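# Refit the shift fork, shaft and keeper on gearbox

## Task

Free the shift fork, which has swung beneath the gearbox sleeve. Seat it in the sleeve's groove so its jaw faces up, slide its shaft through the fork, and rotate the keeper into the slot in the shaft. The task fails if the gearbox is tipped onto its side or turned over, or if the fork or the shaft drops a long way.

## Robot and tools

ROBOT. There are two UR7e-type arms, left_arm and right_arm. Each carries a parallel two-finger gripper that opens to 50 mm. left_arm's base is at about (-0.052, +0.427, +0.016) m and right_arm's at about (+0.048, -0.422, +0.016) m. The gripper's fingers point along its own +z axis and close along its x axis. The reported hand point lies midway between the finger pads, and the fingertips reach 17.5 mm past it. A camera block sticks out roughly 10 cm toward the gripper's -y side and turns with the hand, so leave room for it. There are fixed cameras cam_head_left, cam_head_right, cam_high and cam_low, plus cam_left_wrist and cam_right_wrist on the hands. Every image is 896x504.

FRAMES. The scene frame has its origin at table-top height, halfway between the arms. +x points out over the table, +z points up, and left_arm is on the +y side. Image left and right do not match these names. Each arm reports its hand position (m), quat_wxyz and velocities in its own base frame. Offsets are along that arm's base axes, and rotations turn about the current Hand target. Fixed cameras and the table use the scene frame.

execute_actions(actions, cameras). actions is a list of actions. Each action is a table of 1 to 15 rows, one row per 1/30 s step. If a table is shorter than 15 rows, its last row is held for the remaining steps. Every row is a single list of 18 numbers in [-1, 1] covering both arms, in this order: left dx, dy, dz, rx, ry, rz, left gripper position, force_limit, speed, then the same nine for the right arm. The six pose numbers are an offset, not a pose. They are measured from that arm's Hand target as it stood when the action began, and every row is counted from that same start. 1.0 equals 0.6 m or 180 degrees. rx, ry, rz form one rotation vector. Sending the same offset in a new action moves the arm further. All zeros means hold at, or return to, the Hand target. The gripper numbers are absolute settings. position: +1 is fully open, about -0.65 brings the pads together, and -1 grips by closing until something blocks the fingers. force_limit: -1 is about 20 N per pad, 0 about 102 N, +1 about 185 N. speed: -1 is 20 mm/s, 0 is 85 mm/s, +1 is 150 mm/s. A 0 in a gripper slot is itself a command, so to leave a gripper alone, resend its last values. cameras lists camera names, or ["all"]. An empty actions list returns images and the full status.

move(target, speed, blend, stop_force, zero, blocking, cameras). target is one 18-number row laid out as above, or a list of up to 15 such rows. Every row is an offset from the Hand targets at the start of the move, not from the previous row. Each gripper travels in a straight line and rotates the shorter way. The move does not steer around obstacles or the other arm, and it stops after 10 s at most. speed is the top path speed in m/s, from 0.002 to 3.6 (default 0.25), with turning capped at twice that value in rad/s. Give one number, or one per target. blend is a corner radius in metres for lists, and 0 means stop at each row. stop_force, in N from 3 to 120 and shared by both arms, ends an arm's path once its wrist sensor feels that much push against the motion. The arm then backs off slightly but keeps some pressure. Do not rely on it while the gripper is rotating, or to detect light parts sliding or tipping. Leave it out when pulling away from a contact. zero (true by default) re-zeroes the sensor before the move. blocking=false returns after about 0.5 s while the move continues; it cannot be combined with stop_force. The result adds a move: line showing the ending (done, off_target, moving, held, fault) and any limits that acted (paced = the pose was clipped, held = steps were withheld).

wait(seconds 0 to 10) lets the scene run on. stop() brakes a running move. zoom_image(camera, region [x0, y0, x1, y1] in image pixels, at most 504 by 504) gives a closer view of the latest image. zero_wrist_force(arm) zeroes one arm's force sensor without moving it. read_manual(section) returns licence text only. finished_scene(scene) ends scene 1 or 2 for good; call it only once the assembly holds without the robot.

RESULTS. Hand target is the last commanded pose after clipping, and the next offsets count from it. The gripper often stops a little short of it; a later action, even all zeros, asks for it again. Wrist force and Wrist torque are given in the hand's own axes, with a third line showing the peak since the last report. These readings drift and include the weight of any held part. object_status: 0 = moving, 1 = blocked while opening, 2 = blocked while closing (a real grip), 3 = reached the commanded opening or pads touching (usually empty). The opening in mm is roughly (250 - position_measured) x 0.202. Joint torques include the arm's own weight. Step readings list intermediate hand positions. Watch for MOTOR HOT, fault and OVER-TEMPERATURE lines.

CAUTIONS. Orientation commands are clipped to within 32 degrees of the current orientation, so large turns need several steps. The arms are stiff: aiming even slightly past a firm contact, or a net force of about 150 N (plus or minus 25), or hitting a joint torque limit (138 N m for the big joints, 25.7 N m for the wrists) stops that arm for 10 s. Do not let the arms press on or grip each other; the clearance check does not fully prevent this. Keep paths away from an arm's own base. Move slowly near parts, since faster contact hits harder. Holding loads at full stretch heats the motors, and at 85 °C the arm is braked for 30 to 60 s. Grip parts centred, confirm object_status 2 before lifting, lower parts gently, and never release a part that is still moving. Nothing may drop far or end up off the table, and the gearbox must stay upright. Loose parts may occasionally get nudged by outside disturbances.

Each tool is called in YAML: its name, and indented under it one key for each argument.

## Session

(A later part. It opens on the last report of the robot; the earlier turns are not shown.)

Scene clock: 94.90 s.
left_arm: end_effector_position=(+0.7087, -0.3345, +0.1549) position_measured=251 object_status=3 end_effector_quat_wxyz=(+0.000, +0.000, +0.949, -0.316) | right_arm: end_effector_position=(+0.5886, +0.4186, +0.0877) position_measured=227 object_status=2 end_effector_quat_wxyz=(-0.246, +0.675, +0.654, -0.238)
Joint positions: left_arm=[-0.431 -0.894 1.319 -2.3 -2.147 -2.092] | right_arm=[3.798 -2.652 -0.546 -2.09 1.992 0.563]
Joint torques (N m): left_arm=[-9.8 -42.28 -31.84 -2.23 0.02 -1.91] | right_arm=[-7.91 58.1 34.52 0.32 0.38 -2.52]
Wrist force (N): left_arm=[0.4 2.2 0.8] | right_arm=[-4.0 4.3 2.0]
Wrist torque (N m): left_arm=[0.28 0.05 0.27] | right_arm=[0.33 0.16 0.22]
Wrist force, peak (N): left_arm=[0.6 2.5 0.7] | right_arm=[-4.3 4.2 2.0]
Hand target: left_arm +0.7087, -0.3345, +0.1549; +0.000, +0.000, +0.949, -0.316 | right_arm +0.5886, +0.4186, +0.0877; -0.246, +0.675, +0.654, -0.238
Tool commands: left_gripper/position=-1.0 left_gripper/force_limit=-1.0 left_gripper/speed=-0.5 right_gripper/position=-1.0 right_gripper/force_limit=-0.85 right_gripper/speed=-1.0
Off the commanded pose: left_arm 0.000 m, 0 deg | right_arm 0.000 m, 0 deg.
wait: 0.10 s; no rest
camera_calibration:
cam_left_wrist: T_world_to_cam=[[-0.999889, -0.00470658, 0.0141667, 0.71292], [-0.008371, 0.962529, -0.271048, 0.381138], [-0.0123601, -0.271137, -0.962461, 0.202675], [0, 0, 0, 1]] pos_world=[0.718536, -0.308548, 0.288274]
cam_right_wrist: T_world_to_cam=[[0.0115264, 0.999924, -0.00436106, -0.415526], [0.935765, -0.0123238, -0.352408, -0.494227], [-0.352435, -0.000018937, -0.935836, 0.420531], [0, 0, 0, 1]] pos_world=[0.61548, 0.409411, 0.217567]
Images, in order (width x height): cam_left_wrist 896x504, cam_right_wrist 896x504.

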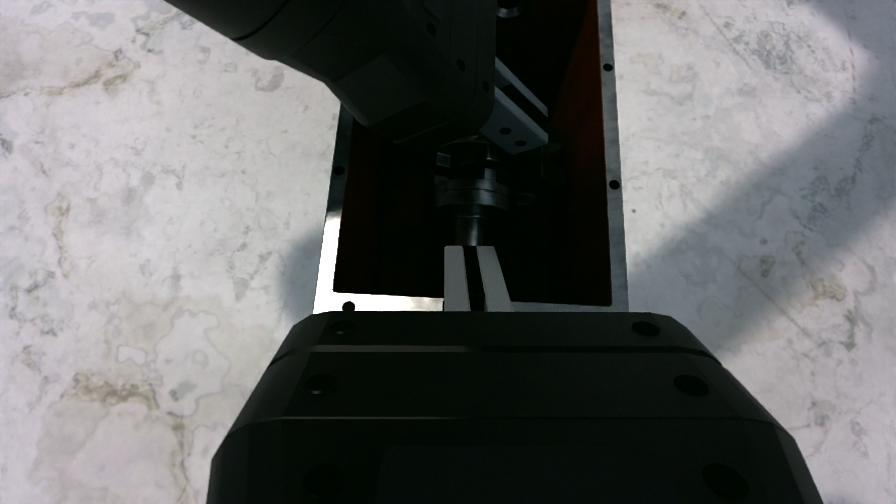

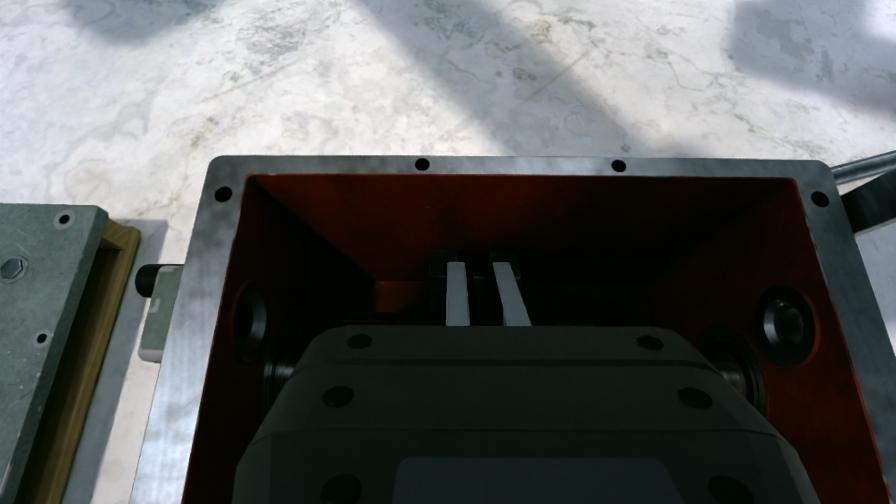

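move:
  target:
    - [0,0,0,0,0,0,-1,-1,-0.5,0,0,0,0,0,0,-0.2,-0.85,-1]
    - [0,0,0,0,0,0,-1,-1,-0.5,0.0536,0,0.0638,0,0,0,-0.2,-0.85,-1]
  speed: 0.05
  cameras: ["cam_right_wrist","cam_left_wrist"]

zoom_image:
  camera: "cam_right_wrist"
  region: [350, 180, 600, 340]

zoom_image:
  camera: "cam_left_wrist"
  region: [400, 60, 650, 260]

Scene clock: 98.67 s.
left_arm: end_effector_position=(+0.7087, -0.3345, +0.1549) position_measured=251 object_status=3 end_effector_quat_wxyz=(+0.000, +0.000, +0.949, -0.316) | right_arm: end_effector_position=(+0.6198, +0.4181, +0.1257) position_measured=182 object_status=3 end_effector_quat_wxyz=(-0.244, +0.680, +0.654, -0.226)
Joint positions: left_arm=[-0.431 -0.894 1.319 -2.3 -2.147 -2.092] | right_arm=[3.775 -2.855 -0.035 -2.378 1.983 0.553]
Joint torques (N m): left_arm=[-9.4 -42 -31.74 -2.22 -0.08 -1.94] | right_arm=[-9.62 56.51 32.26 -0.01 2.14 2.64]
Wrist force (N): left_arm=[0.8 2.2 0.4] | right_arm=[-1.0 1.7 -1.1]
Wrist torque (N m): left_arm=[0.28 0.00 0.27] | right_arm=[0.25 0.24 0.10]
Wrist force, peak (N): left_arm=[0.8 2.5 0.7] | right_arm=[-4.4 4.3 2.1]
Hand target: left_arm +0.7087, -0.3345, +0.1549; +0.000, +0.000, +0.949, -0.316 | right_arm +0.6208, +0.4186, +0.1260; -0.246, +0.675, +0.654, -0.238
Off the commanded pose: left_arm 0.000 m, 0 deg | right_arm 0.001 m, 1 deg.
elbow stopped short (right arm): the move would have taken joint 3 (elbow) straighter than the controller allows.
move: done
camera_calibration:
cam_left_wrist: T_world_to_cam=[[-0.999889, -0.00470658, 0.0141667, 0.71292], [-0.008371, 0.962529, -0.271048, 0.381138], [-0.0123601, -0.271137, -0.962461, 0.202675], [0, 0, 0, 1]] pos_world=[0.718536, -0.308548, 0.288274]
cam_right_wrist: T_world_to_cam=[[0.0219617, 0.999729, 0.00776995, -0.42315], [0.942594, -0.018115, -0.333449, -0.514206], [-0.333217, 0.014647, -0.942736, 0.44987], [0, 0, 0, 1]] pos_world=[0.643885, 0.407131, 0.255935]
Images, in order (width x height): cam_left_wrist 896x504, cam_right_wrist 896x504.

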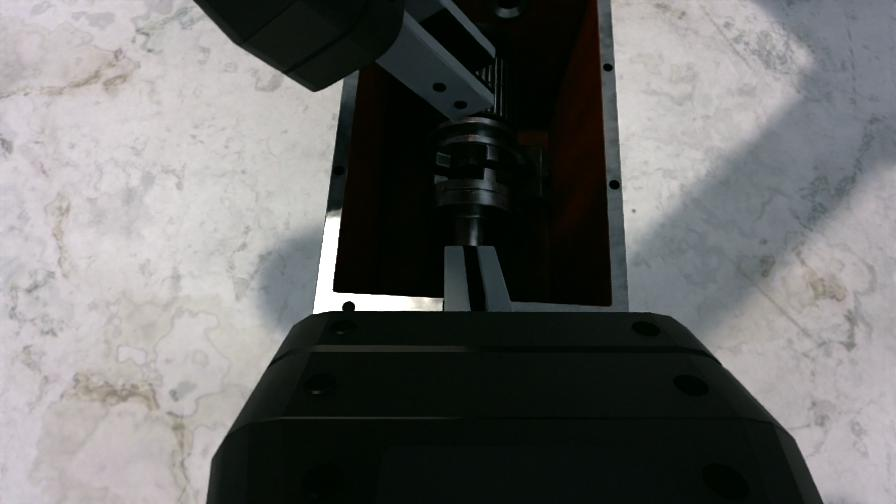

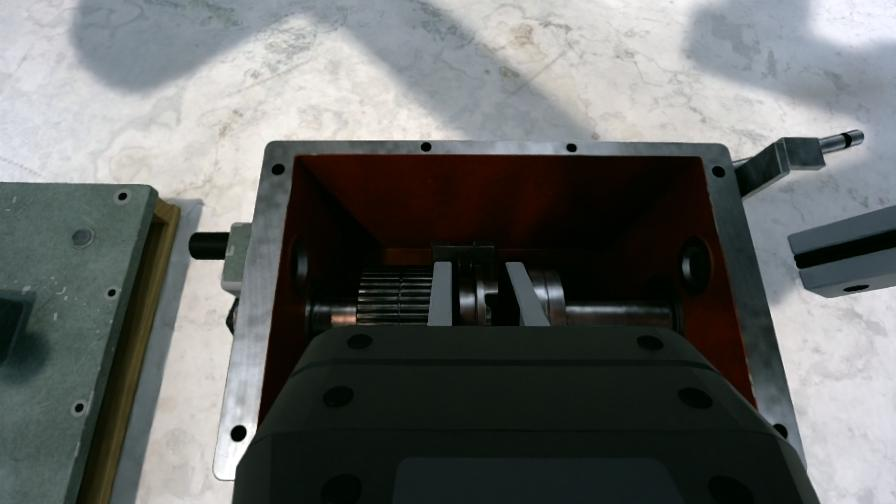

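Scaled by 2.016 from the camera's 896x504 image, which has a finer 1280x720 frame.

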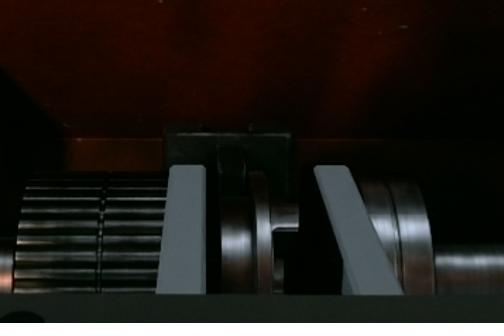

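Scaled by 2.016 from the camera's 896x504 image, which has a finer 1280x720 frame.

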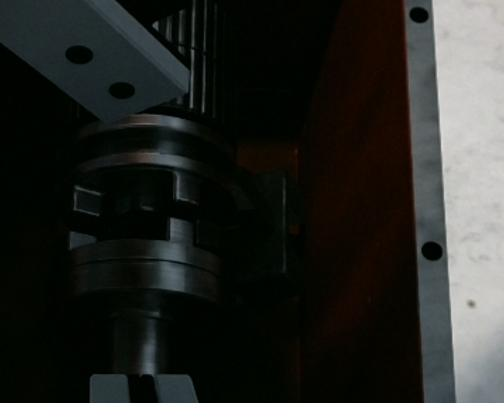

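execute_actions:
  actions: []
  cameras: ["cam_left_wrist", "cam_right_wrist", "cam_head_left"]

Scene clock: 100.33 s.
left_arm: end_effector_position=(+0.7087, -0.3345, +0.1549) position_measured=251 object_status=3 end_effector_quat_wxyz=(+0.000, +0.000, +0.949, -0.316) | right_arm: end_effector_position=(+0.6198, +0.4181, +0.1257) position_measured=182 object_status=3 end_effector_quat_wxyz=(-0.244, +0.680, +0.654, -0.226)
Joint positions: left_arm=[-0.431 -0.894 1.319 -2.3 -2.147 -2.092] | right_arm=[3.775 -2.855 -0.035 -2.378 1.983 0.553]
Joint velocities: within noise
Joint torques (N m): left_arm=[-9.46 -42.33 -31.58 -2.23 0 -1.84] | right_arm=[-9.76 56.59 32.47 -0.25 2.31 2.54]
Wrist force (N): left_arm=[0.8 2.5 0.7] | right_arm=[-0.9 1.9 -1.3]
Wrist torque (N m): left_arm=[0.33 0.01 0.27] | right_arm=[0.28 0.22 0.10]
Wrist force, peak (N): left_arm=[0.8 2.6 0.7] | right_arm=[-1.3 1.8 -1.3]
Hand target: left_arm +0.7087, -0.3345, +0.1549; +0.000, +0.000, +0.949, -0.316 | right_arm +0.6208, +0.4186, +0.1260; -0.246, +0.675, +0.654, -0.238
Tool commands: left_gripper/position=-1.0 left_gripper/force_limit=-1.0 left_gripper/speed=-0.5 right_gripper/position=-0.2 right_gripper/force_limit=-0.85 right_gripper/speed=-1.0
Off the commanded pose: left_arm 0.000 m, 0 deg | right_arm 0.001 m, 1 deg.
camera_calibration:
cam_left_wrist: T_world_to_cam=[[-0.999889, -0.00470658, 0.0141667, 0.71292], [-0.008371, 0.962529, -0.271048, 0.381138], [-0.0123601, -0.271137, -0.962461, 0.202675], [0, 0, 0, 1]] pos_world=[0.718536, -0.308548, 0.288274]
cam_right_wrist: T_world_to_cam=[[0.0219617, 0.999729, 0.00776995, -0.42315], [0.942594, -0.018115, -0.333449, -0.514206], [-0.333217, 0.014647, -0.942736, 0.44987], [0, 0, 0, 1]] pos_world=[0.643885, 0.407131, 0.255935]
Images, in order (width x height): cam_head_left 896x504, cam_left_wrist 896x504, cam_right_wrist 896x504.

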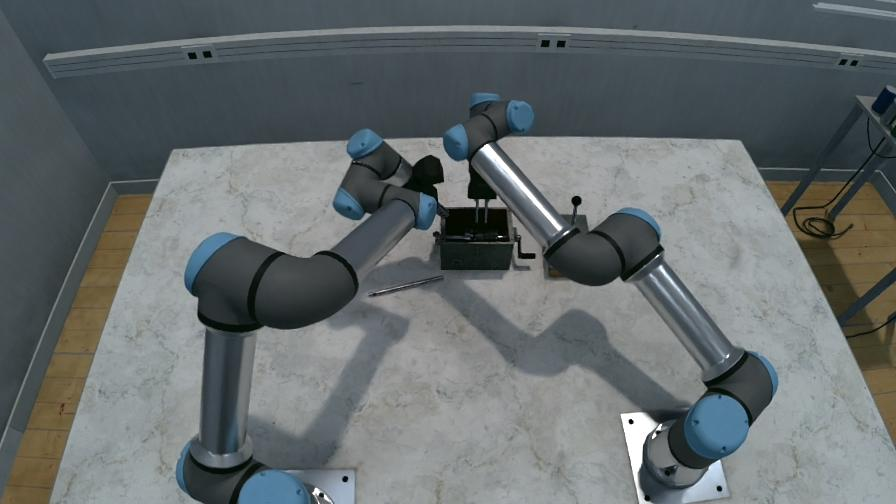

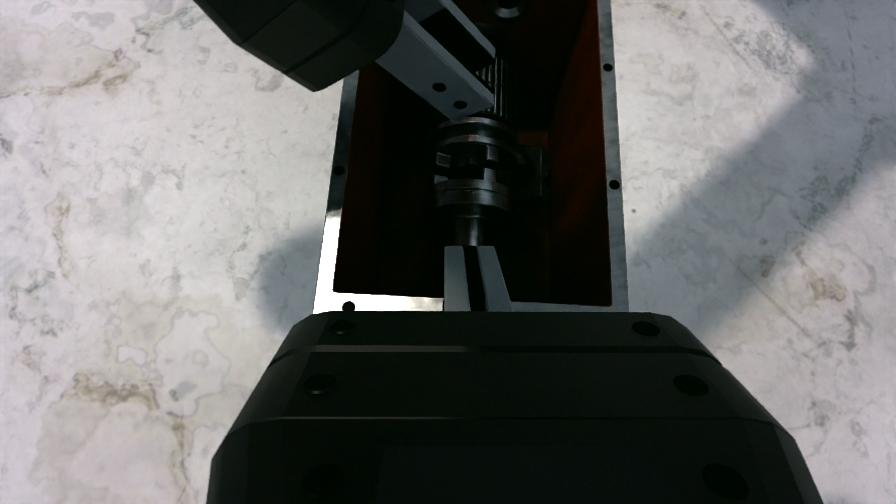

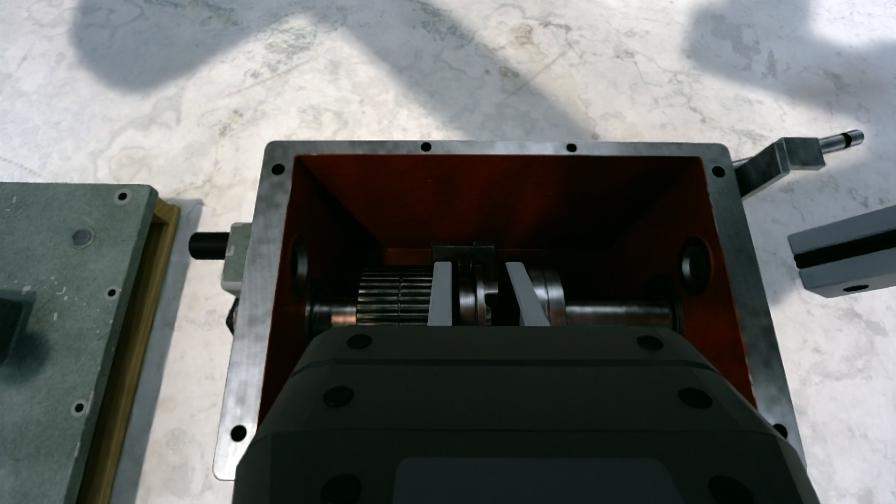

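zoom_image:
  camera: "cam_left_wrist"
  region: [400, 60, 620, 240]

zoom_image:
  camera: "cam_right_wrist"
  region: [280, 150, 740, 340]

Scaled by 2.291 from the camera's 896x504 image, which has a finer 1280x720 frame.

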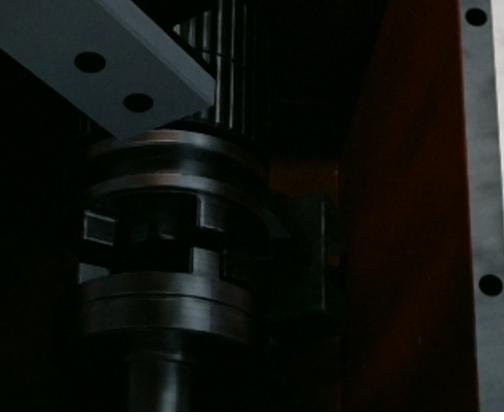

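Scaled by 1.096 from the camera's 896x504 image, which has a finer 1280x720 frame.

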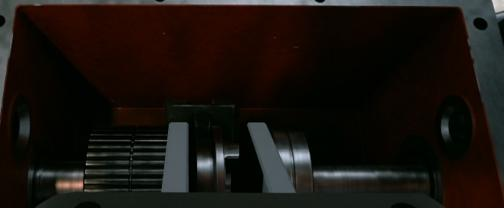

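move:
  target: [0,0,0,0,0,0,-1,-1,-0.5, -0.03,-0.1,0.0,0,0,0,-0.2,-0.85,-1]
  speed: 0.2
  cameras: ["cam_left_wrist","cam_right_wrist"]

zoom_image:
  camera: "cam_right_wrist"
  region: [450, 160, 750, 330]

zoom_image:
  camera: "cam_left_wrist"
  region: [400, 20, 620, 240]

Scene clock: 101.87 s.
left_arm: end_effector_position=(+0.7087, -0.3345, +0.1549) position_measured=251 object_status=3 end_effector_quat_wxyz=(+0.000, +0.000, +0.949, -0.316) | right_arm: end_effector_position=(+0.6028, +0.3586, +0.1260) position_measured=182 object_status=3 end_effector_quat_wxyz=(-0.246, +0.675, +0.654, -0.238)
Joint positions: left_arm=[-0.431 -0.894 1.319 -2.3 -2.147 -2.092] | right_arm=[3.73 -2.587 -0.568 -2.156 1.954 0.502]
Joint torques (N m): left_arm=[-9.06 -42.06 -31.63 -2.29 -0.17 -1.87] | right_arm=[-9.64 72.93 15.48 2.1 1.9 2.76]
Wrist force (N): left_arm=[0.8 2.4 0.6] | right_arm=[-0.9 1.4 -1.2]
Wrist torque (N m): left_arm=[0.31 -0.01 0.26] | right_arm=[0.21 0.21 0.09]
Wrist force, peak (N): left_arm=[0.9 2.5 0.8] | right_arm=[-1.4 2.2 -1.4]
Hand target: left_arm +0.7087, -0.3345, +0.1549; +0.000, +0.000, +0.949, -0.316 | right_arm +0.6028, +0.3586, +0.1260; -0.246, +0.675, +0.654, -0.238
Off the commanded pose: left_arm 0.000 m, 0 deg | right_arm 0.000 m, 0 deg.
move: done
camera_calibration:
cam_left_wrist: T_world_to_cam=[[-0.999889, -0.00470658, 0.0141667, 0.71292], [-0.008371, 0.962529, -0.271048, 0.381138], [-0.0123601, -0.271137, -0.962461, 0.202675], [0, 0, 0, 1]] pos_world=[0.718536, -0.308548, 0.288274]
cam_right_wrist: T_world_to_cam=[[0.0114893, 0.999924, -0.00445528, -0.355479], [0.935733, -0.0123223, -0.352494, -0.494715], [-0.352523, -0.000119042, -0.935803, 0.461459], [0, 0, 0, 1]] pos_world=[0.62968, 0.349411, 0.255867]
Images, in order (width x height): cam_left_wrist 896x504, cam_right_wrist 896x504.

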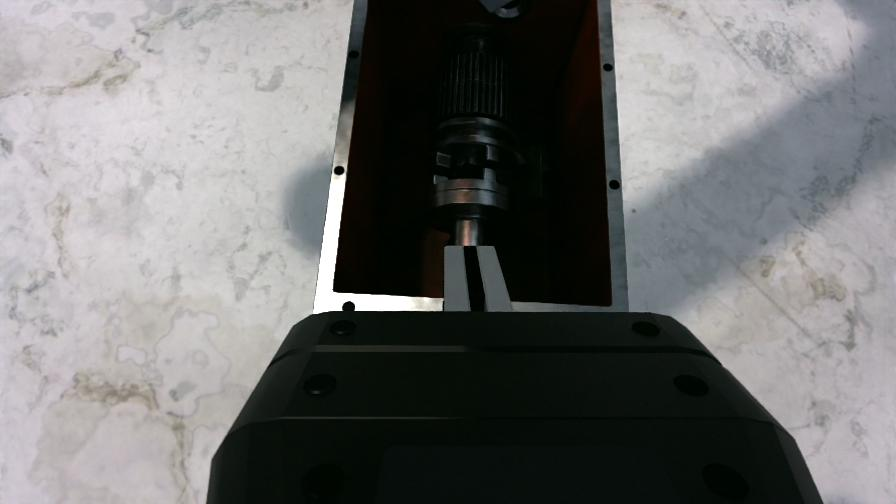

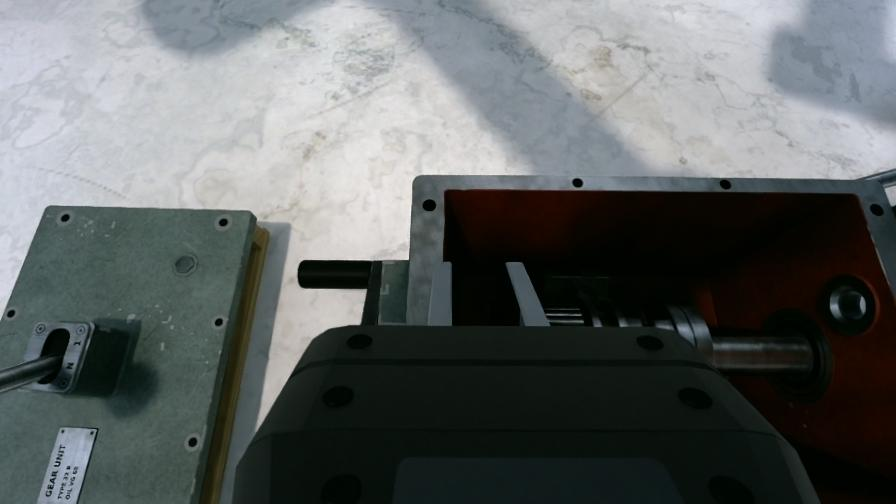

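Scaled by 1.680 from the camera's 896x504 image, which has a finer 1280x720 frame.

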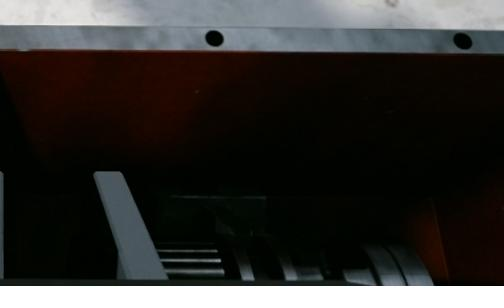

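Scaled by 2.291 from the camera's 896x504 image, which has a finer 1280x720 frame.

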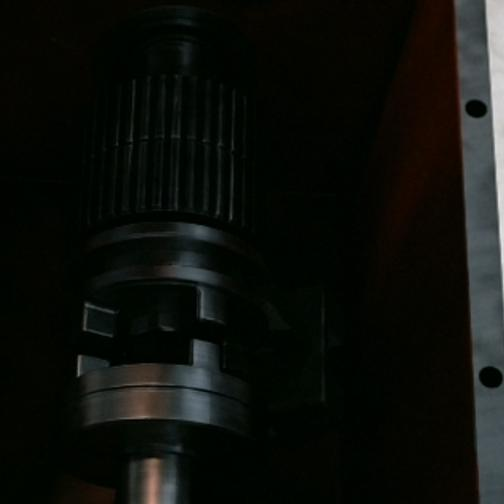

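move:
  target:
    - [0,0,0,0,0,0,-1,-1,-0.5, 0,0,0.15,0,0,0,-0.2,-0.85,-1]
    - [0,0,0,0,0,0,-1,-1,-0.5, -0.02,0.05,0.18,-0.171,0.0055,-0.47,-0.2,-0.85,-1]
  speed: 0.35
  blend: [0.04,0]

Scene clock: 111.07 s.
left_arm: end_effector_position=(+0.7087, -0.3345, +0.1549) position_measured=251 object_status=3 end_effector_quat_wxyz=(+0.000, +0.000, +0.949, -0.316) | right_arm: end_effector_position=(+0.5908, +0.3886, +0.2340) position_measured=182 object_status=3 end_effector_quat_wxyz=(-0.174, +0.969, -0.046, -0.168)
Joint positions: left_arm=[-0.431 -0.894 1.319 -2.3 -2.147 -2.092] | right_arm=[3.741 -2.151 -1.115 -1.511 2.055 2.25]
Joint torques (N m): left_arm=[-8.99 -42.28 -31.46 -2.21 -0.22 -1.74] | right_arm=[6.95 60.82 17.18 3.8 -0.58 2.42]
Wrist force (N): left_arm=[0.8 2.3 0.7] | right_arm=[-0.4 1.1 -0.9]
Wrist torque (N m): left_arm=[0.29 0.00 0.26] | right_arm=[0.22 0.11 0.00]
Wrist force, peak (N): left_arm=[0.7 2.7 0.6] | right_arm=[-0.9 3.7 0.9]
Hand target: left_arm +0.7087, -0.3345, +0.1549; +0.000, +0.000, +0.949, -0.316 | right_arm +0.5908, +0.3886, +0.2340; -0.174, +0.969, -0.046, -0.168
Off the commanded pose: left_arm 0.000 m, 0 deg | right_arm 0.000 m, 0 deg.
move: done

move:
  target: [0,0,0,0,0,0,-1,-1,-0.5, -0.0135,0.0497,-0.157,-0.171,0.0057,-0.47,-0.2,-0.85,-1]
  speed: 0.35

move:
  target: [0,0,0,0,0,0,-1,-1,-0.5, 0,0.0,-0.04,0.0021,0.0667,0,-0.2,-0.85,-1]
  speed: 0.25
  cameras: ["cam_left_wrist","cam_right_wrist","cam_head_left"]

Scene clock: 114.93 s.
left_arm: end_effector_position=(+0.7087, -0.3345, +0.1549) position_measured=251 object_status=3 end_effector_quat_wxyz=(+0.000, +0.000, +0.949, -0.316) | right_arm: end_effector_position=(+0.5827, +0.4184, +0.1398) position_measured=182 object_status=3 end_effector_quat_wxyz=(+0.000, +0.695, -0.719, +0.000)
Joint positions: left_arm=[-0.431 -0.894 1.319 -2.3 -2.147 -2.092] | right_arm=[3.951 -2.148 -1.304 -1.261 1.571 3.985]
Joint torques (N m): left_arm=[-8.88 -42.86 -31.65 -2.22 -0.19 -1.63] | right_arm=[8.94 38.95 33.27 1.41 -1.75 2.6]
Wrist force (N): left_arm=[0.8 2.4 0.7] | right_arm=[-1.1 -0.5 -0.3]
Wrist torque (N m): left_arm=[0.30 0.00 0.26] | right_arm=[0.01 0.19 0.14]
Wrist force, peak (N): left_arm=[1.1 2.8 0.5] | right_arm=[-0.2 1.1 -1.2]
Hand target: left_arm +0.7087, -0.3345, +0.1549; +0.000, +0.000, +0.949, -0.316 | right_arm +0.5827, +0.4184, +0.1398; +0.000, +0.695, -0.719, +0.000
Off the commanded pose: left_arm 0.000 m, 0 deg | right_arm 0.000 m, 0 deg.
move: done

Scene clock: 115.93 s.
left_arm: end_effector_position=(+0.7087, -0.3345, +0.1549) position_measured=251 object_status=3 end_effector_quat_wxyz=(+0.000, +0.000, +0.949, -0.316) | right_arm: end_effector_position=(+0.5827, +0.4184, +0.1158) position_measured=182 object_status=3 end_effector_quat_wxyz=(+0.073, +0.691, -0.715, -0.075)
Joint positions: left_arm=[-0.431 -0.894 1.319 -2.3 -2.147 -2.092] | right_arm=[3.897 -2.267 -1.144 -1.45 1.719 3.92]
Joint torques (N m): left_arm=[-8.73 -42.27 -31.61 -2.19 -0.18 -1.67] | right_arm=[-10.18 42.91 34.56 1.11 1.64 -2.56]
Wrist force (N): left_arm=[0.5 2.2 0.7] | right_arm=[-1.1 -0.6 0.3]
Wrist torque (N m): left_arm=[0.28 0.03 0.27] | right_arm=[-0.04 0.17 0.25]
Wrist force, peak (N): left_arm=[0.7 2.4 0.9] | right_arm=[-1.6 0.5 -0.9]
Hand target: left_arm +0.7087, -0.3345, +0.1549; +0.000, +0.000, +0.949, -0.316 | right_arm +0.5827, +0.4184, +0.1158; +0.073, +0.691, -0.715, -0.075
Off the commanded pose: left_arm 0.000 m, 0 deg | right_arm 0.000 m, 0 deg.
move: done
camera_calibration:
cam_left_wrist: T_world_to_cam=[[-0.999889, -0.00470658, 0.0141667, 0.71292], [-0.008371, 0.962529, -0.271048, 0.381138], [-0.0123601, -0.271137, -0.962461, 0.202675], [0, 0, 0, 1]] pos_world=[0.718536, -0.308548, 0.288274]
cam_right_wrist: T_world_to_cam=[[-0.0240633, -0.999537, -0.0185985, 0.443837], [-0.853554, 0.0108565, 0.520891, 0.452973], [-0.520448, 0.0284092, -0.85342, 0.521179], [0, 0, 0, 1]] pos_world=[0.668564, 0.423908, 0.21709]
Images, in order (width x height): cam_head_left 896x504, cam_left_wrist 896x504, cam_right_wrist 896x504.

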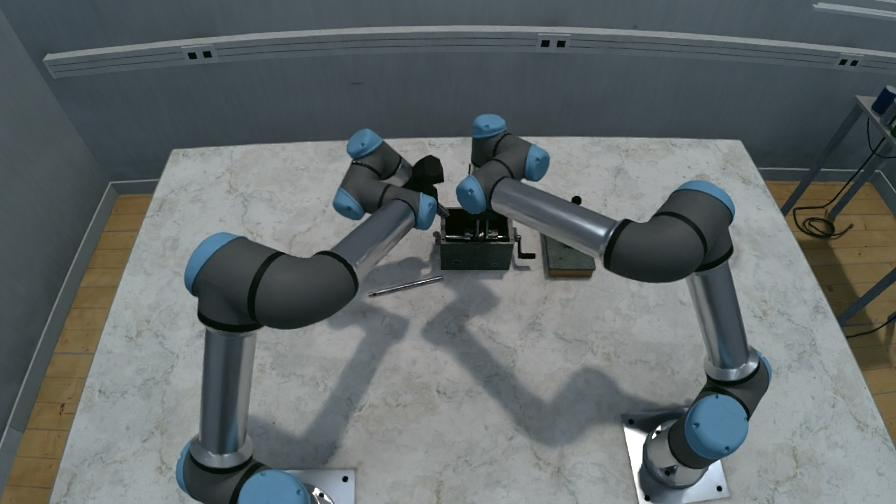

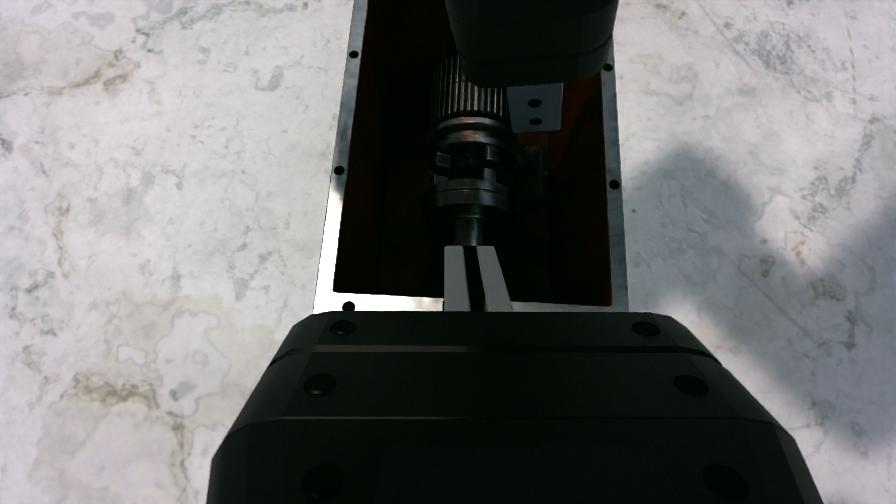

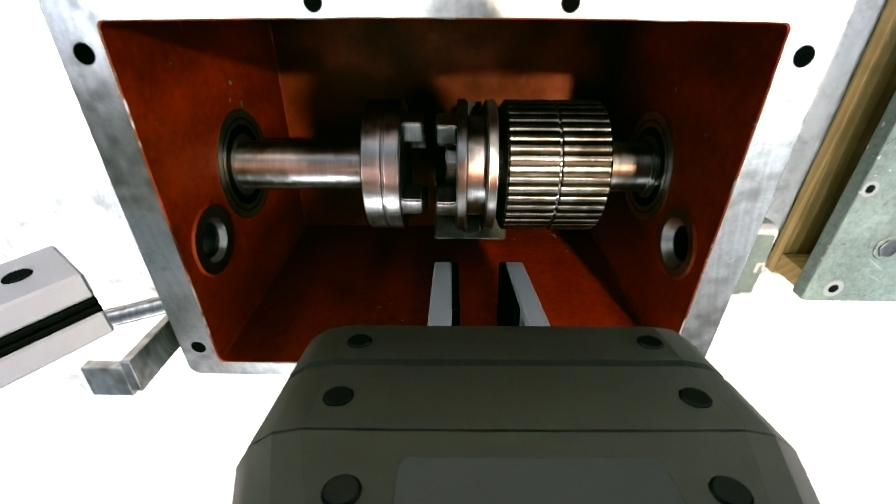

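zoom_image:
  camera: "cam_right_wrist"
  region: [340, 80, 640, 330]

zoom_image:
  camera: "cam_right_wrist"
  region: [430, 90, 520, 250]

Scaled by 1.680 from the camera's 896x504 image, which has a finer 1280x720 frame.

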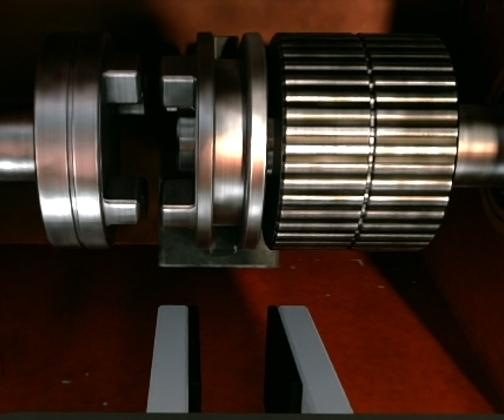

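Scaled by 3.150 from the camera's 896x504 image, which has a finer 1280x720 frame.

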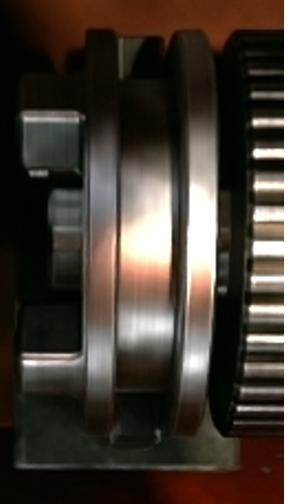

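zoom_image:
  camera: "cam_right_wrist"
  region: [430, 190, 520, 260]

zoom_image:
  camera: "cam_left_wrist"
  region: [430, 100, 570, 240]

Scaled by 5.600 from the camera's 896x504 image, which has a finer 1280x720 frame.

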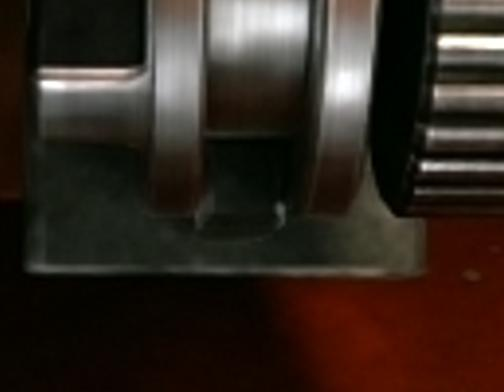

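Scaled by 3.600 from the camera's 896x504 image, which has a finer 1280x720 frame.

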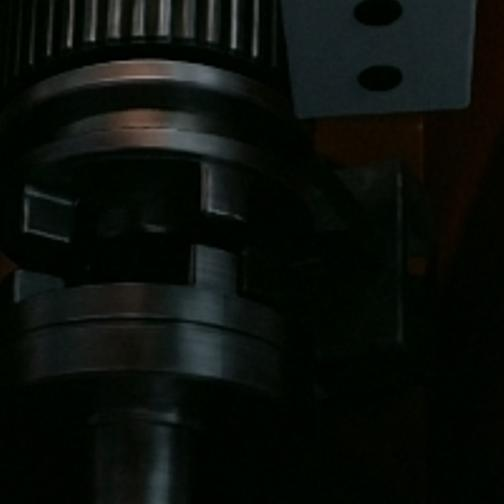

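move:
  target: [0,0,0,0,0,0,-1,-1,-0.5, -0.1,0.0,0.06,0,0,0,-0.2,-0.85,-1]
  speed: 0.25
  cameras: ["cam_right_wrist"]

zoom_image:
  camera: "cam_right_wrist"
  region: [400, 50, 560, 200]

Scene clock: 118.20 s.
left_arm: end_effector_position=(+0.7087, -0.3345, +0.1549) position_measured=251 object_status=3 end_effector_quat_wxyz=(+0.000, +0.000, +0.949, -0.316) | right_arm: end_effector_position=(+0.5227, +0.4184, +0.1517) position_measured=182 object_status=3 end_effector_quat_wxyz=(+0.073, +0.691, -0.715, -0.075)
Joint positions: left_arm=[-0.431 -0.894 1.319 -2.3 -2.147 -2.092] | right_arm=[3.956 -2.122 -1.292 -1.439 1.727 3.978]
Joint torques (N m): left_arm=[-8.55 -42.48 -31.65 -2.29 -0.21 -1.6] | right_arm=[8.04 57.77 16.23 3.73 1.61 2.34]
Wrist force (N): left_arm=[0.8 2.3 0.6] | right_arm=[-1.3 -0.8 -0.2]
Wrist torque (N m): left_arm=[0.29 -0.02 0.27] | right_arm=[-0.06 0.20 0.17]
Wrist force, peak (N): left_arm=[0.7 2.3 0.8] | right_arm=[-0.8 -2.3 0.9]
Hand target: left_arm +0.7087, -0.3345, +0.1549; +0.000, +0.000, +0.949, -0.316 | right_arm +0.5227, +0.4184, +0.1518; +0.073, +0.691, -0.715, -0.075
Off the commanded pose: left_arm 0.000 m, 0 deg | right_arm 0.000 m, 0 deg.
move: done
camera_calibration:
cam_right_wrist: T_world_to_cam=[[-0.0240154, -0.99954, -0.0185099, 0.443013], [-0.853483, 0.010858, 0.521007, 0.383071], [-0.520567, 0.0283101, -0.853351, 0.520739], [0, 0, 0, 1]] pos_world=[0.608664, 0.423908, 0.25299]
Images, in order (width x height): cam_right_wrist 896x504.

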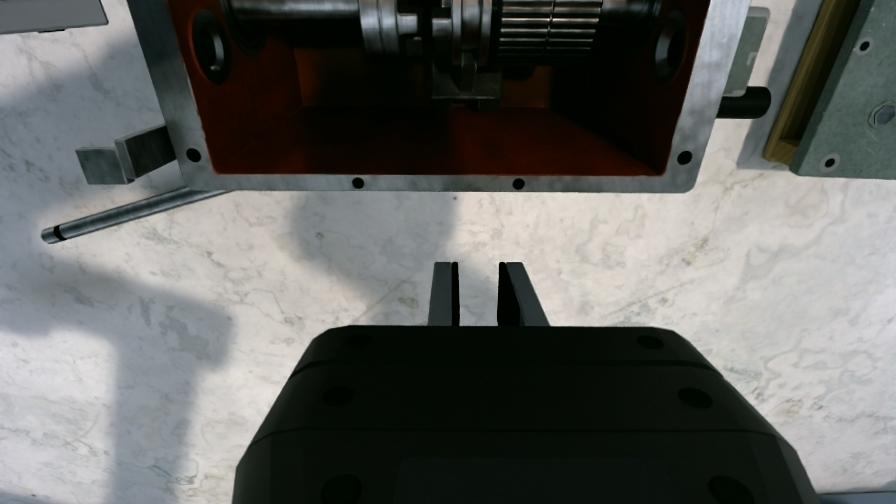

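Scaled by 3.150 from the camera's 896x504 image, which has a finer 1280x720 frame.

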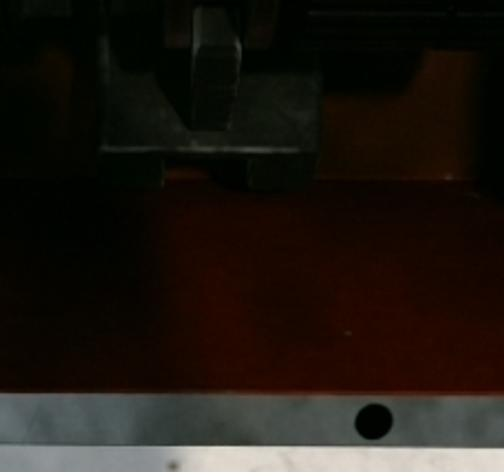

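zoom_image:
  camera: "cam_right_wrist"
  region: [425, 20, 515, 110]

Scaled by 5.600 from the camera's 896x504 image, which has a finer 1280x720 frame.

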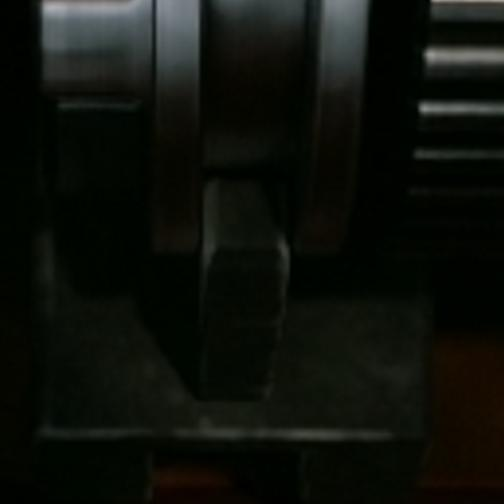

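move:
  target: [0,0,0,0,0,0,-1,-1,-0.5, 0.1017,0.0002,-0.0643,0.00035,0.0111,0,-0.2,-0.85,-1]
  speed: 0.25

move:
  target: [0,0,0,0,0,0,-1,-1,-0.5, -0.0242,0.0008,-0.0970,0,0,0,-0.2,-0.85,-1]
  speed: 0.05
  stop_force: 12
  cameras: ["cam_right_wrist","cam_left_wrist"]

zoom_image:
  camera: "cam_right_wrist"
  region: [380, 150, 580, 330]

Scene clock: 120.60 s.
left_arm: end_effector_position=(+0.7087, -0.3345, +0.1549) position_measured=251 object_status=3 end_effector_quat_wxyz=(+0.000, +0.000, +0.949, -0.316) | right_arm: end_effector_position=(+0.5837, +0.4185, +0.1132) position_measured=182 object_status=3 end_effector_quat_wxyz=(+0.085, +0.690, -0.714, -0.088)
Joint positions: left_arm=[-0.431 -0.894 1.319 -2.3 -2.147 -2.092] | right_arm=[3.888 -2.29 -1.109 -1.489 1.742 3.907]
Joint torques (N m): left_arm=[-8.44 -42.48 -31.63 -2.21 -0.28 -1.54] | right_arm=[-9.72 43.45 33.4 1.27 1.86 -2.38]
Wrist force (N): left_arm=[0.7 2.0 0.5] | right_arm=[-1.1 -0.9 0.1]
Wrist torque (N m): left_arm=[0.25 0.01 0.27] | right_arm=[-0.07 0.16 0.26]
Wrist force, peak (N): left_arm=[1.1 2.5 0.4] | right_arm=[-1.0 -2.6 1.0]
Hand target: left_arm +0.7087, -0.3345, +0.1549; +0.000, +0.000, +0.949, -0.316 | right_arm +0.5837, +0.4185, +0.1132; +0.085, +0.690, -0.714, -0.088
Off the commanded pose: left_arm 0.000 m, 0 deg | right_arm 0.000 m, 0 deg.
move: done

Scene clock: 122.70 s.
left_arm: end_effector_position=(+0.7087, -0.3345, +0.1549) position_measured=251 object_status=3 end_effector_quat_wxyz=(+0.000, +0.000, +0.949, -0.316) | right_arm: end_effector_position=(+0.5692, +0.4190, +0.0550) position_measured=182 object_status=3 end_effector_quat_wxyz=(+0.085, +0.690, -0.714, -0.088)
Joint positions: left_arm=[-0.431 -0.894 1.319 -2.3 -2.147 -2.092] | right_arm=[3.902 -2.309 -1.233 -1.344 1.744 3.92]
Joint torques (N m): left_arm=[-8.56 -42.6 -31.65 -2.26 -0.26 -1.49] | right_arm=[8.6 43.62 14.78 3.53 1.7 2.68]
Wrist force (N): left_arm=[0.5 2.1 0.7] | right_arm=[-1.3 -0.8 0.1]
Wrist torque (N m): left_arm=[0.26 0.04 0.28] | right_arm=[-0.06 0.20 0.16]
Wrist force, peak (N): left_arm=[0.8 2.5 0.4] | right_arm=[-1.4 -0.8 0.7]
Hand target: left_arm +0.7087, -0.3345, +0.1549; +0.000, +0.000, +0.949, -0.316 | right_arm +0.5692, +0.4190, +0.0550; +0.085, +0.690, -0.714, -0.088
Off the commanded pose: left_arm 0.000 m, 0 deg | right_arm 0.000 m, 0 deg.
move: done
camera_calibration:
cam_left_wrist: T_world_to_cam=[[-0.999889, -0.00470658, 0.0141667, 0.71292], [-0.008371, 0.962529, -0.271048, 0.381138], [-0.0123601, -0.271137, -0.962461, 0.202675], [0, 0, 0, 1]] pos_world=[0.718536, -0.308548, 0.288274]
cam_right_wrist: T_world_to_cam=[[-0.0246891, -0.999518, -0.018827, 0.443348], [-0.834828, 0.0102534, 0.550416, 0.461044], [-0.549957, 0.0293066, -0.834678, 0.477623], [0, 0, 0, 1]] pos_world=[0.65851, 0.424409, 0.153243]
Images, in order (width x height): cam_left_wrist 896x504, cam_right_wrist 896x504.

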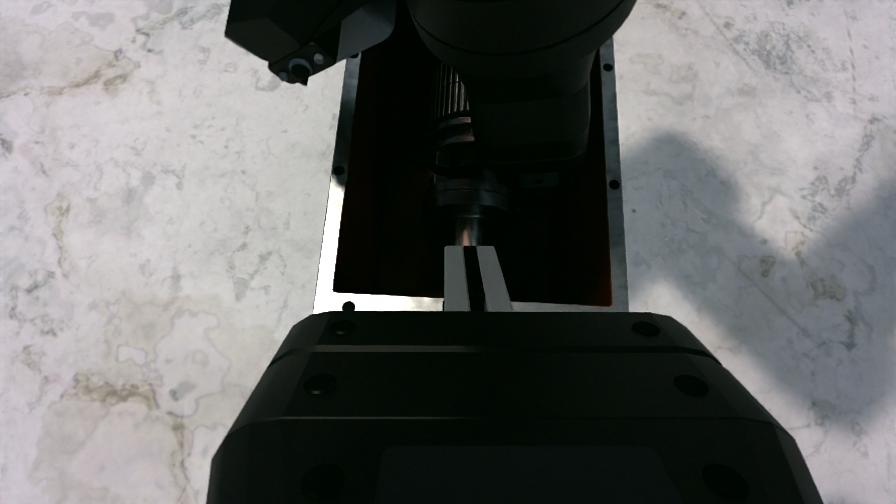

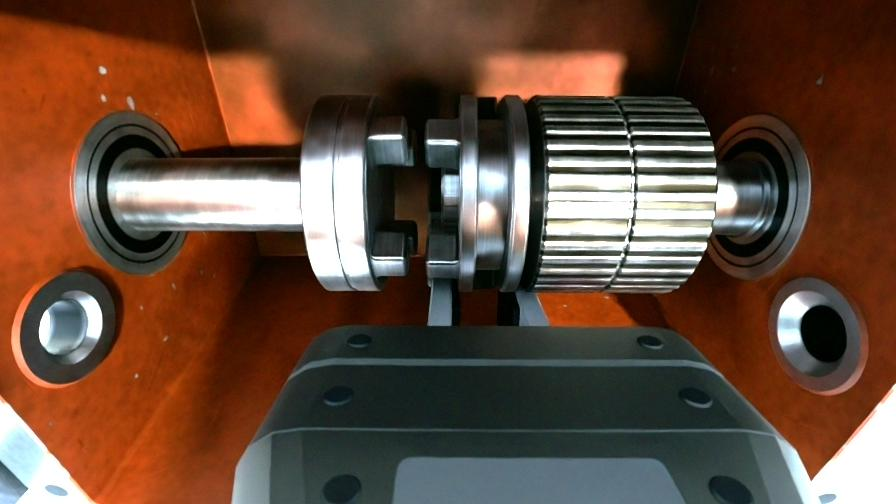

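Scaled by 2.520 from the camera's 896x504 image, which has a finer 1280x720 frame.

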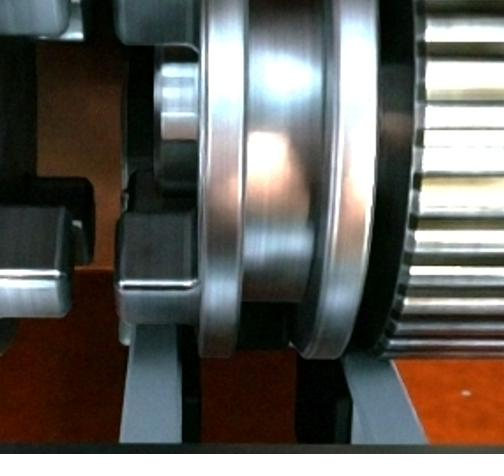

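move:
  target: [0,0,0,0,0,0,-1,-1,-0.5, 0,0,0,0,0,0,-1,-0.7,-1]
  cameras: ["cam_right_wrist"]

zoom_image:
  camera: "cam_right_wrist"
  region: [380, 150, 580, 330]

Scene clock: 123.53 s.
left_arm: end_effector_position=(+0.7087, -0.3345, +0.1549) position_measured=251 object_status=3 end_effector_quat_wxyz=(+0.000, +0.000, +0.949, -0.316) | right_arm: end_effector_position=(+0.5692, +0.4190, +0.0550) position_measured=220 object_status=0 end_effector_quat_wxyz=(+0.085, +0.690, -0.714, -0.088)
Joint positions: left_arm=[-0.431 -0.894 1.319 -2.3 -2.147 -2.092] | right_arm=[3.902 -2.309 -1.233 -1.344 1.744 3.92]
Joint torques (N m): left_arm=[-8.4 -42.52 -31.87 -2.24 -0.24 -1.55] | right_arm=[7.35 44.65 14.09 3.24 1.55 2.49]
Wrist force (N): left_arm=[0.5 2.0 0.8] | right_arm=[-1.0 -0.7 -0.2]
Wrist torque (N m): left_arm=[0.25 0.04 0.27] | right_arm=[-0.07 0.16 0.16]
Wrist force, peak (N): left_arm=[0.7 2.6 0.4] | right_arm=[-1.4 -0.9 0.3]
Hand target: left_arm +0.7087, -0.3345, +0.1549; +0.000, +0.000, +0.949, -0.316 | right_arm +0.5692, +0.4190, +0.0550; +0.085, +0.690, -0.714, -0.088
Off the commanded pose: left_arm 0.000 m, 0 deg | right_arm 0.000 m, 0 deg.
move: done
camera_calibration:
cam_right_wrist: T_world_to_cam=[[-0.0246891, -0.999518, -0.018827, 0.443348], [-0.834828, 0.0102534, 0.550416, 0.461044], [-0.549957, 0.0293066, -0.834678, 0.477623], [0, 0, 0, 1]] pos_world=[0.65851, 0.424409, 0.153243]
Images, in order (width x height): cam_right_wrist 896x504.

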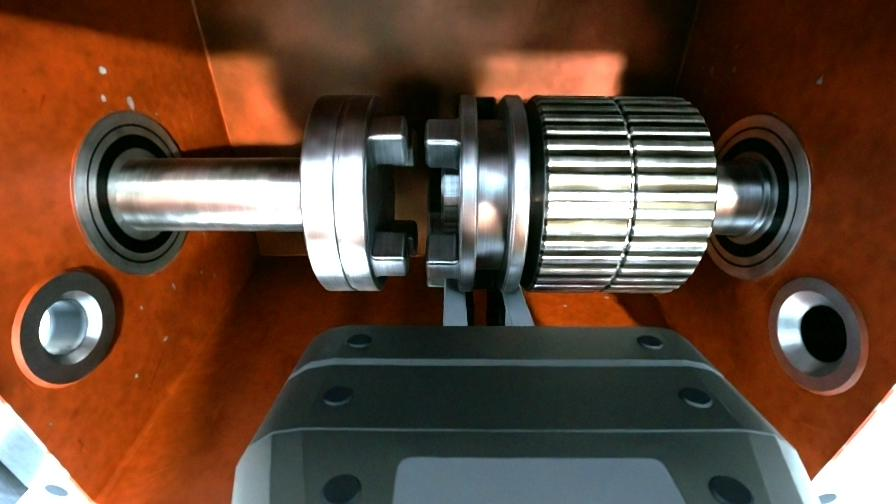

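Scaled by 2.520 from the camera's 896x504 image, which has a finer 1280x720 frame.

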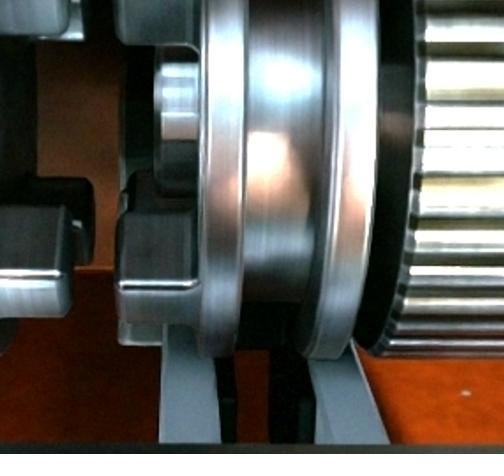

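move:
  target:
    - [0,0,0,0,0,0,-1,-1,-0.5, 0.00258,-0.00008,0.00948,0.00155,0.05,0,-1,-0.7,-1]
    - [0,0,0,0,0,0,-1,-1,-0.5, 0.00662,-0.0002,0.01842,0.0031,0.1,0,-1,-0.7,-1]
    - [0,0,0,0,0,0,-1,-1,-0.5, 0.01133,-0.00035,0.02573,0.0045,0.1444,0,-1,-0.7,-1]
  speed: 0.06
  blend: [0.003,0.003,0]
  cameras: ["cam_right_wrist","cam_left_wrist"]

zoom_image:
  camera: "cam_right_wrist"
  region: [380, 100, 580, 330]

Scene clock: 128.07 s.
left_arm: end_effector_position=(+0.7087, -0.3345, +0.1549) position_measured=251 object_status=3 end_effector_quat_wxyz=(+0.000, +0.000, +0.949, -0.316) | right_arm: end_effector_position=(+0.5760, +0.4188, +0.0704) position_measured=220 object_status=2 end_effector_quat_wxyz=(+0.239, +0.653, -0.675, -0.245)
Joint positions: left_arm=[-0.431 -0.894 1.319 -2.3 -2.147 -2.092] | right_arm=[3.807 -2.614 -0.665 -2.006 1.996 3.714]
Joint torques (N m): left_arm=[-8.32 -42.38 -31.25 -2.31 -0.3 -1.43] | right_arm=[-11.1 53.78 35.33 0.55 2.26 -2.55]
Wrist force (N): left_arm=[0.8 2.2 0.5] | right_arm=[-1.3 0.0 3.1]
Wrist torque (N m): left_arm=[0.26 0.00 0.27] | right_arm=[-0.06 0.19 0.40]
Wrist force, peak (N): left_arm=[0.7 2.6 0.7] | right_arm=[-1.8 -3.7 3.7]
Hand target: left_arm +0.7087, -0.3345, +0.1549; +0.000, +0.000, +0.949, -0.316 | right_arm +0.5760, +0.4188, +0.0704; +0.239, +0.653, -0.675, -0.245
Off the commanded pose: left_arm 0.000 m, 0 deg | right_arm 0.000 m, 0 deg.
move: done
camera_calibration:
cam_left_wrist: T_world_to_cam=[[-0.999889, -0.00470658, 0.0141667, 0.71292], [-0.008371, 0.962529, -0.271048, 0.381138], [-0.0123601, -0.271137, -0.962461, 0.202675], [0, 0, 0, 1]] pos_world=[0.718536, -0.308548, 0.288274]
cam_right_wrist: T_world_to_cam=[[-0.0335676, -0.999241, -0.0197482, 0.448653], [-0.509188, 0.0000959169, 0.860656, 0.253134], [-0.860001, 0.0389457, -0.508805, 0.64586], [0, 0, 0, 1]] pos_world=[0.699393, 0.423135, 0.119616]
Images, in order (width x height): cam_left_wrist 896x504, cam_right_wrist 896x504.

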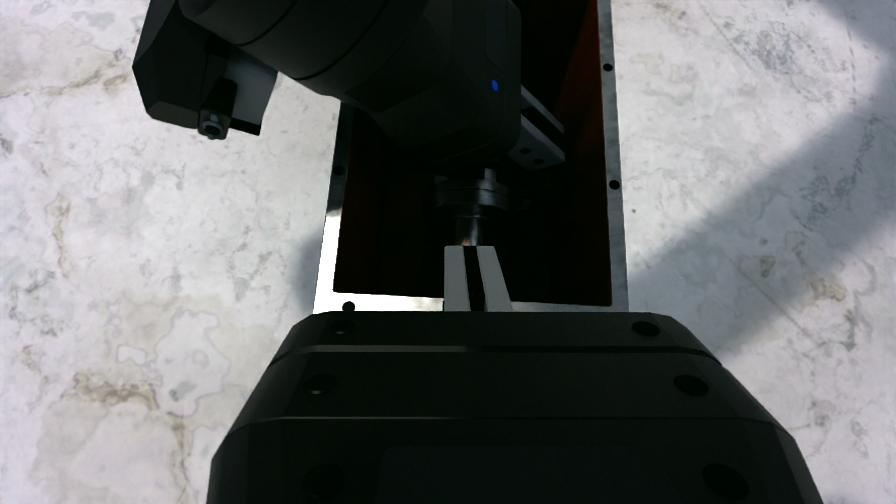

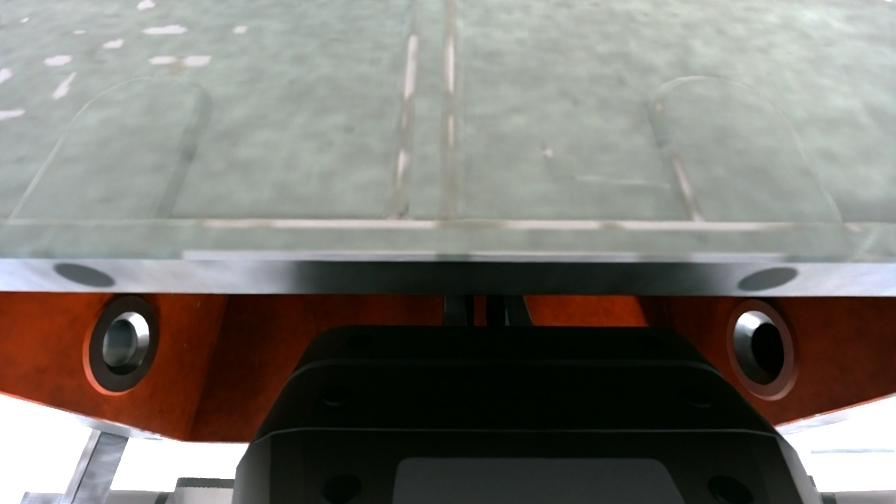

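Scaled by 2.191 from the camera's 896x504 image, which has a finer 1280x720 frame.

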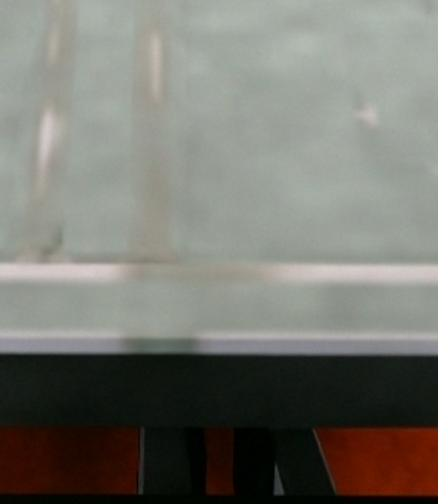

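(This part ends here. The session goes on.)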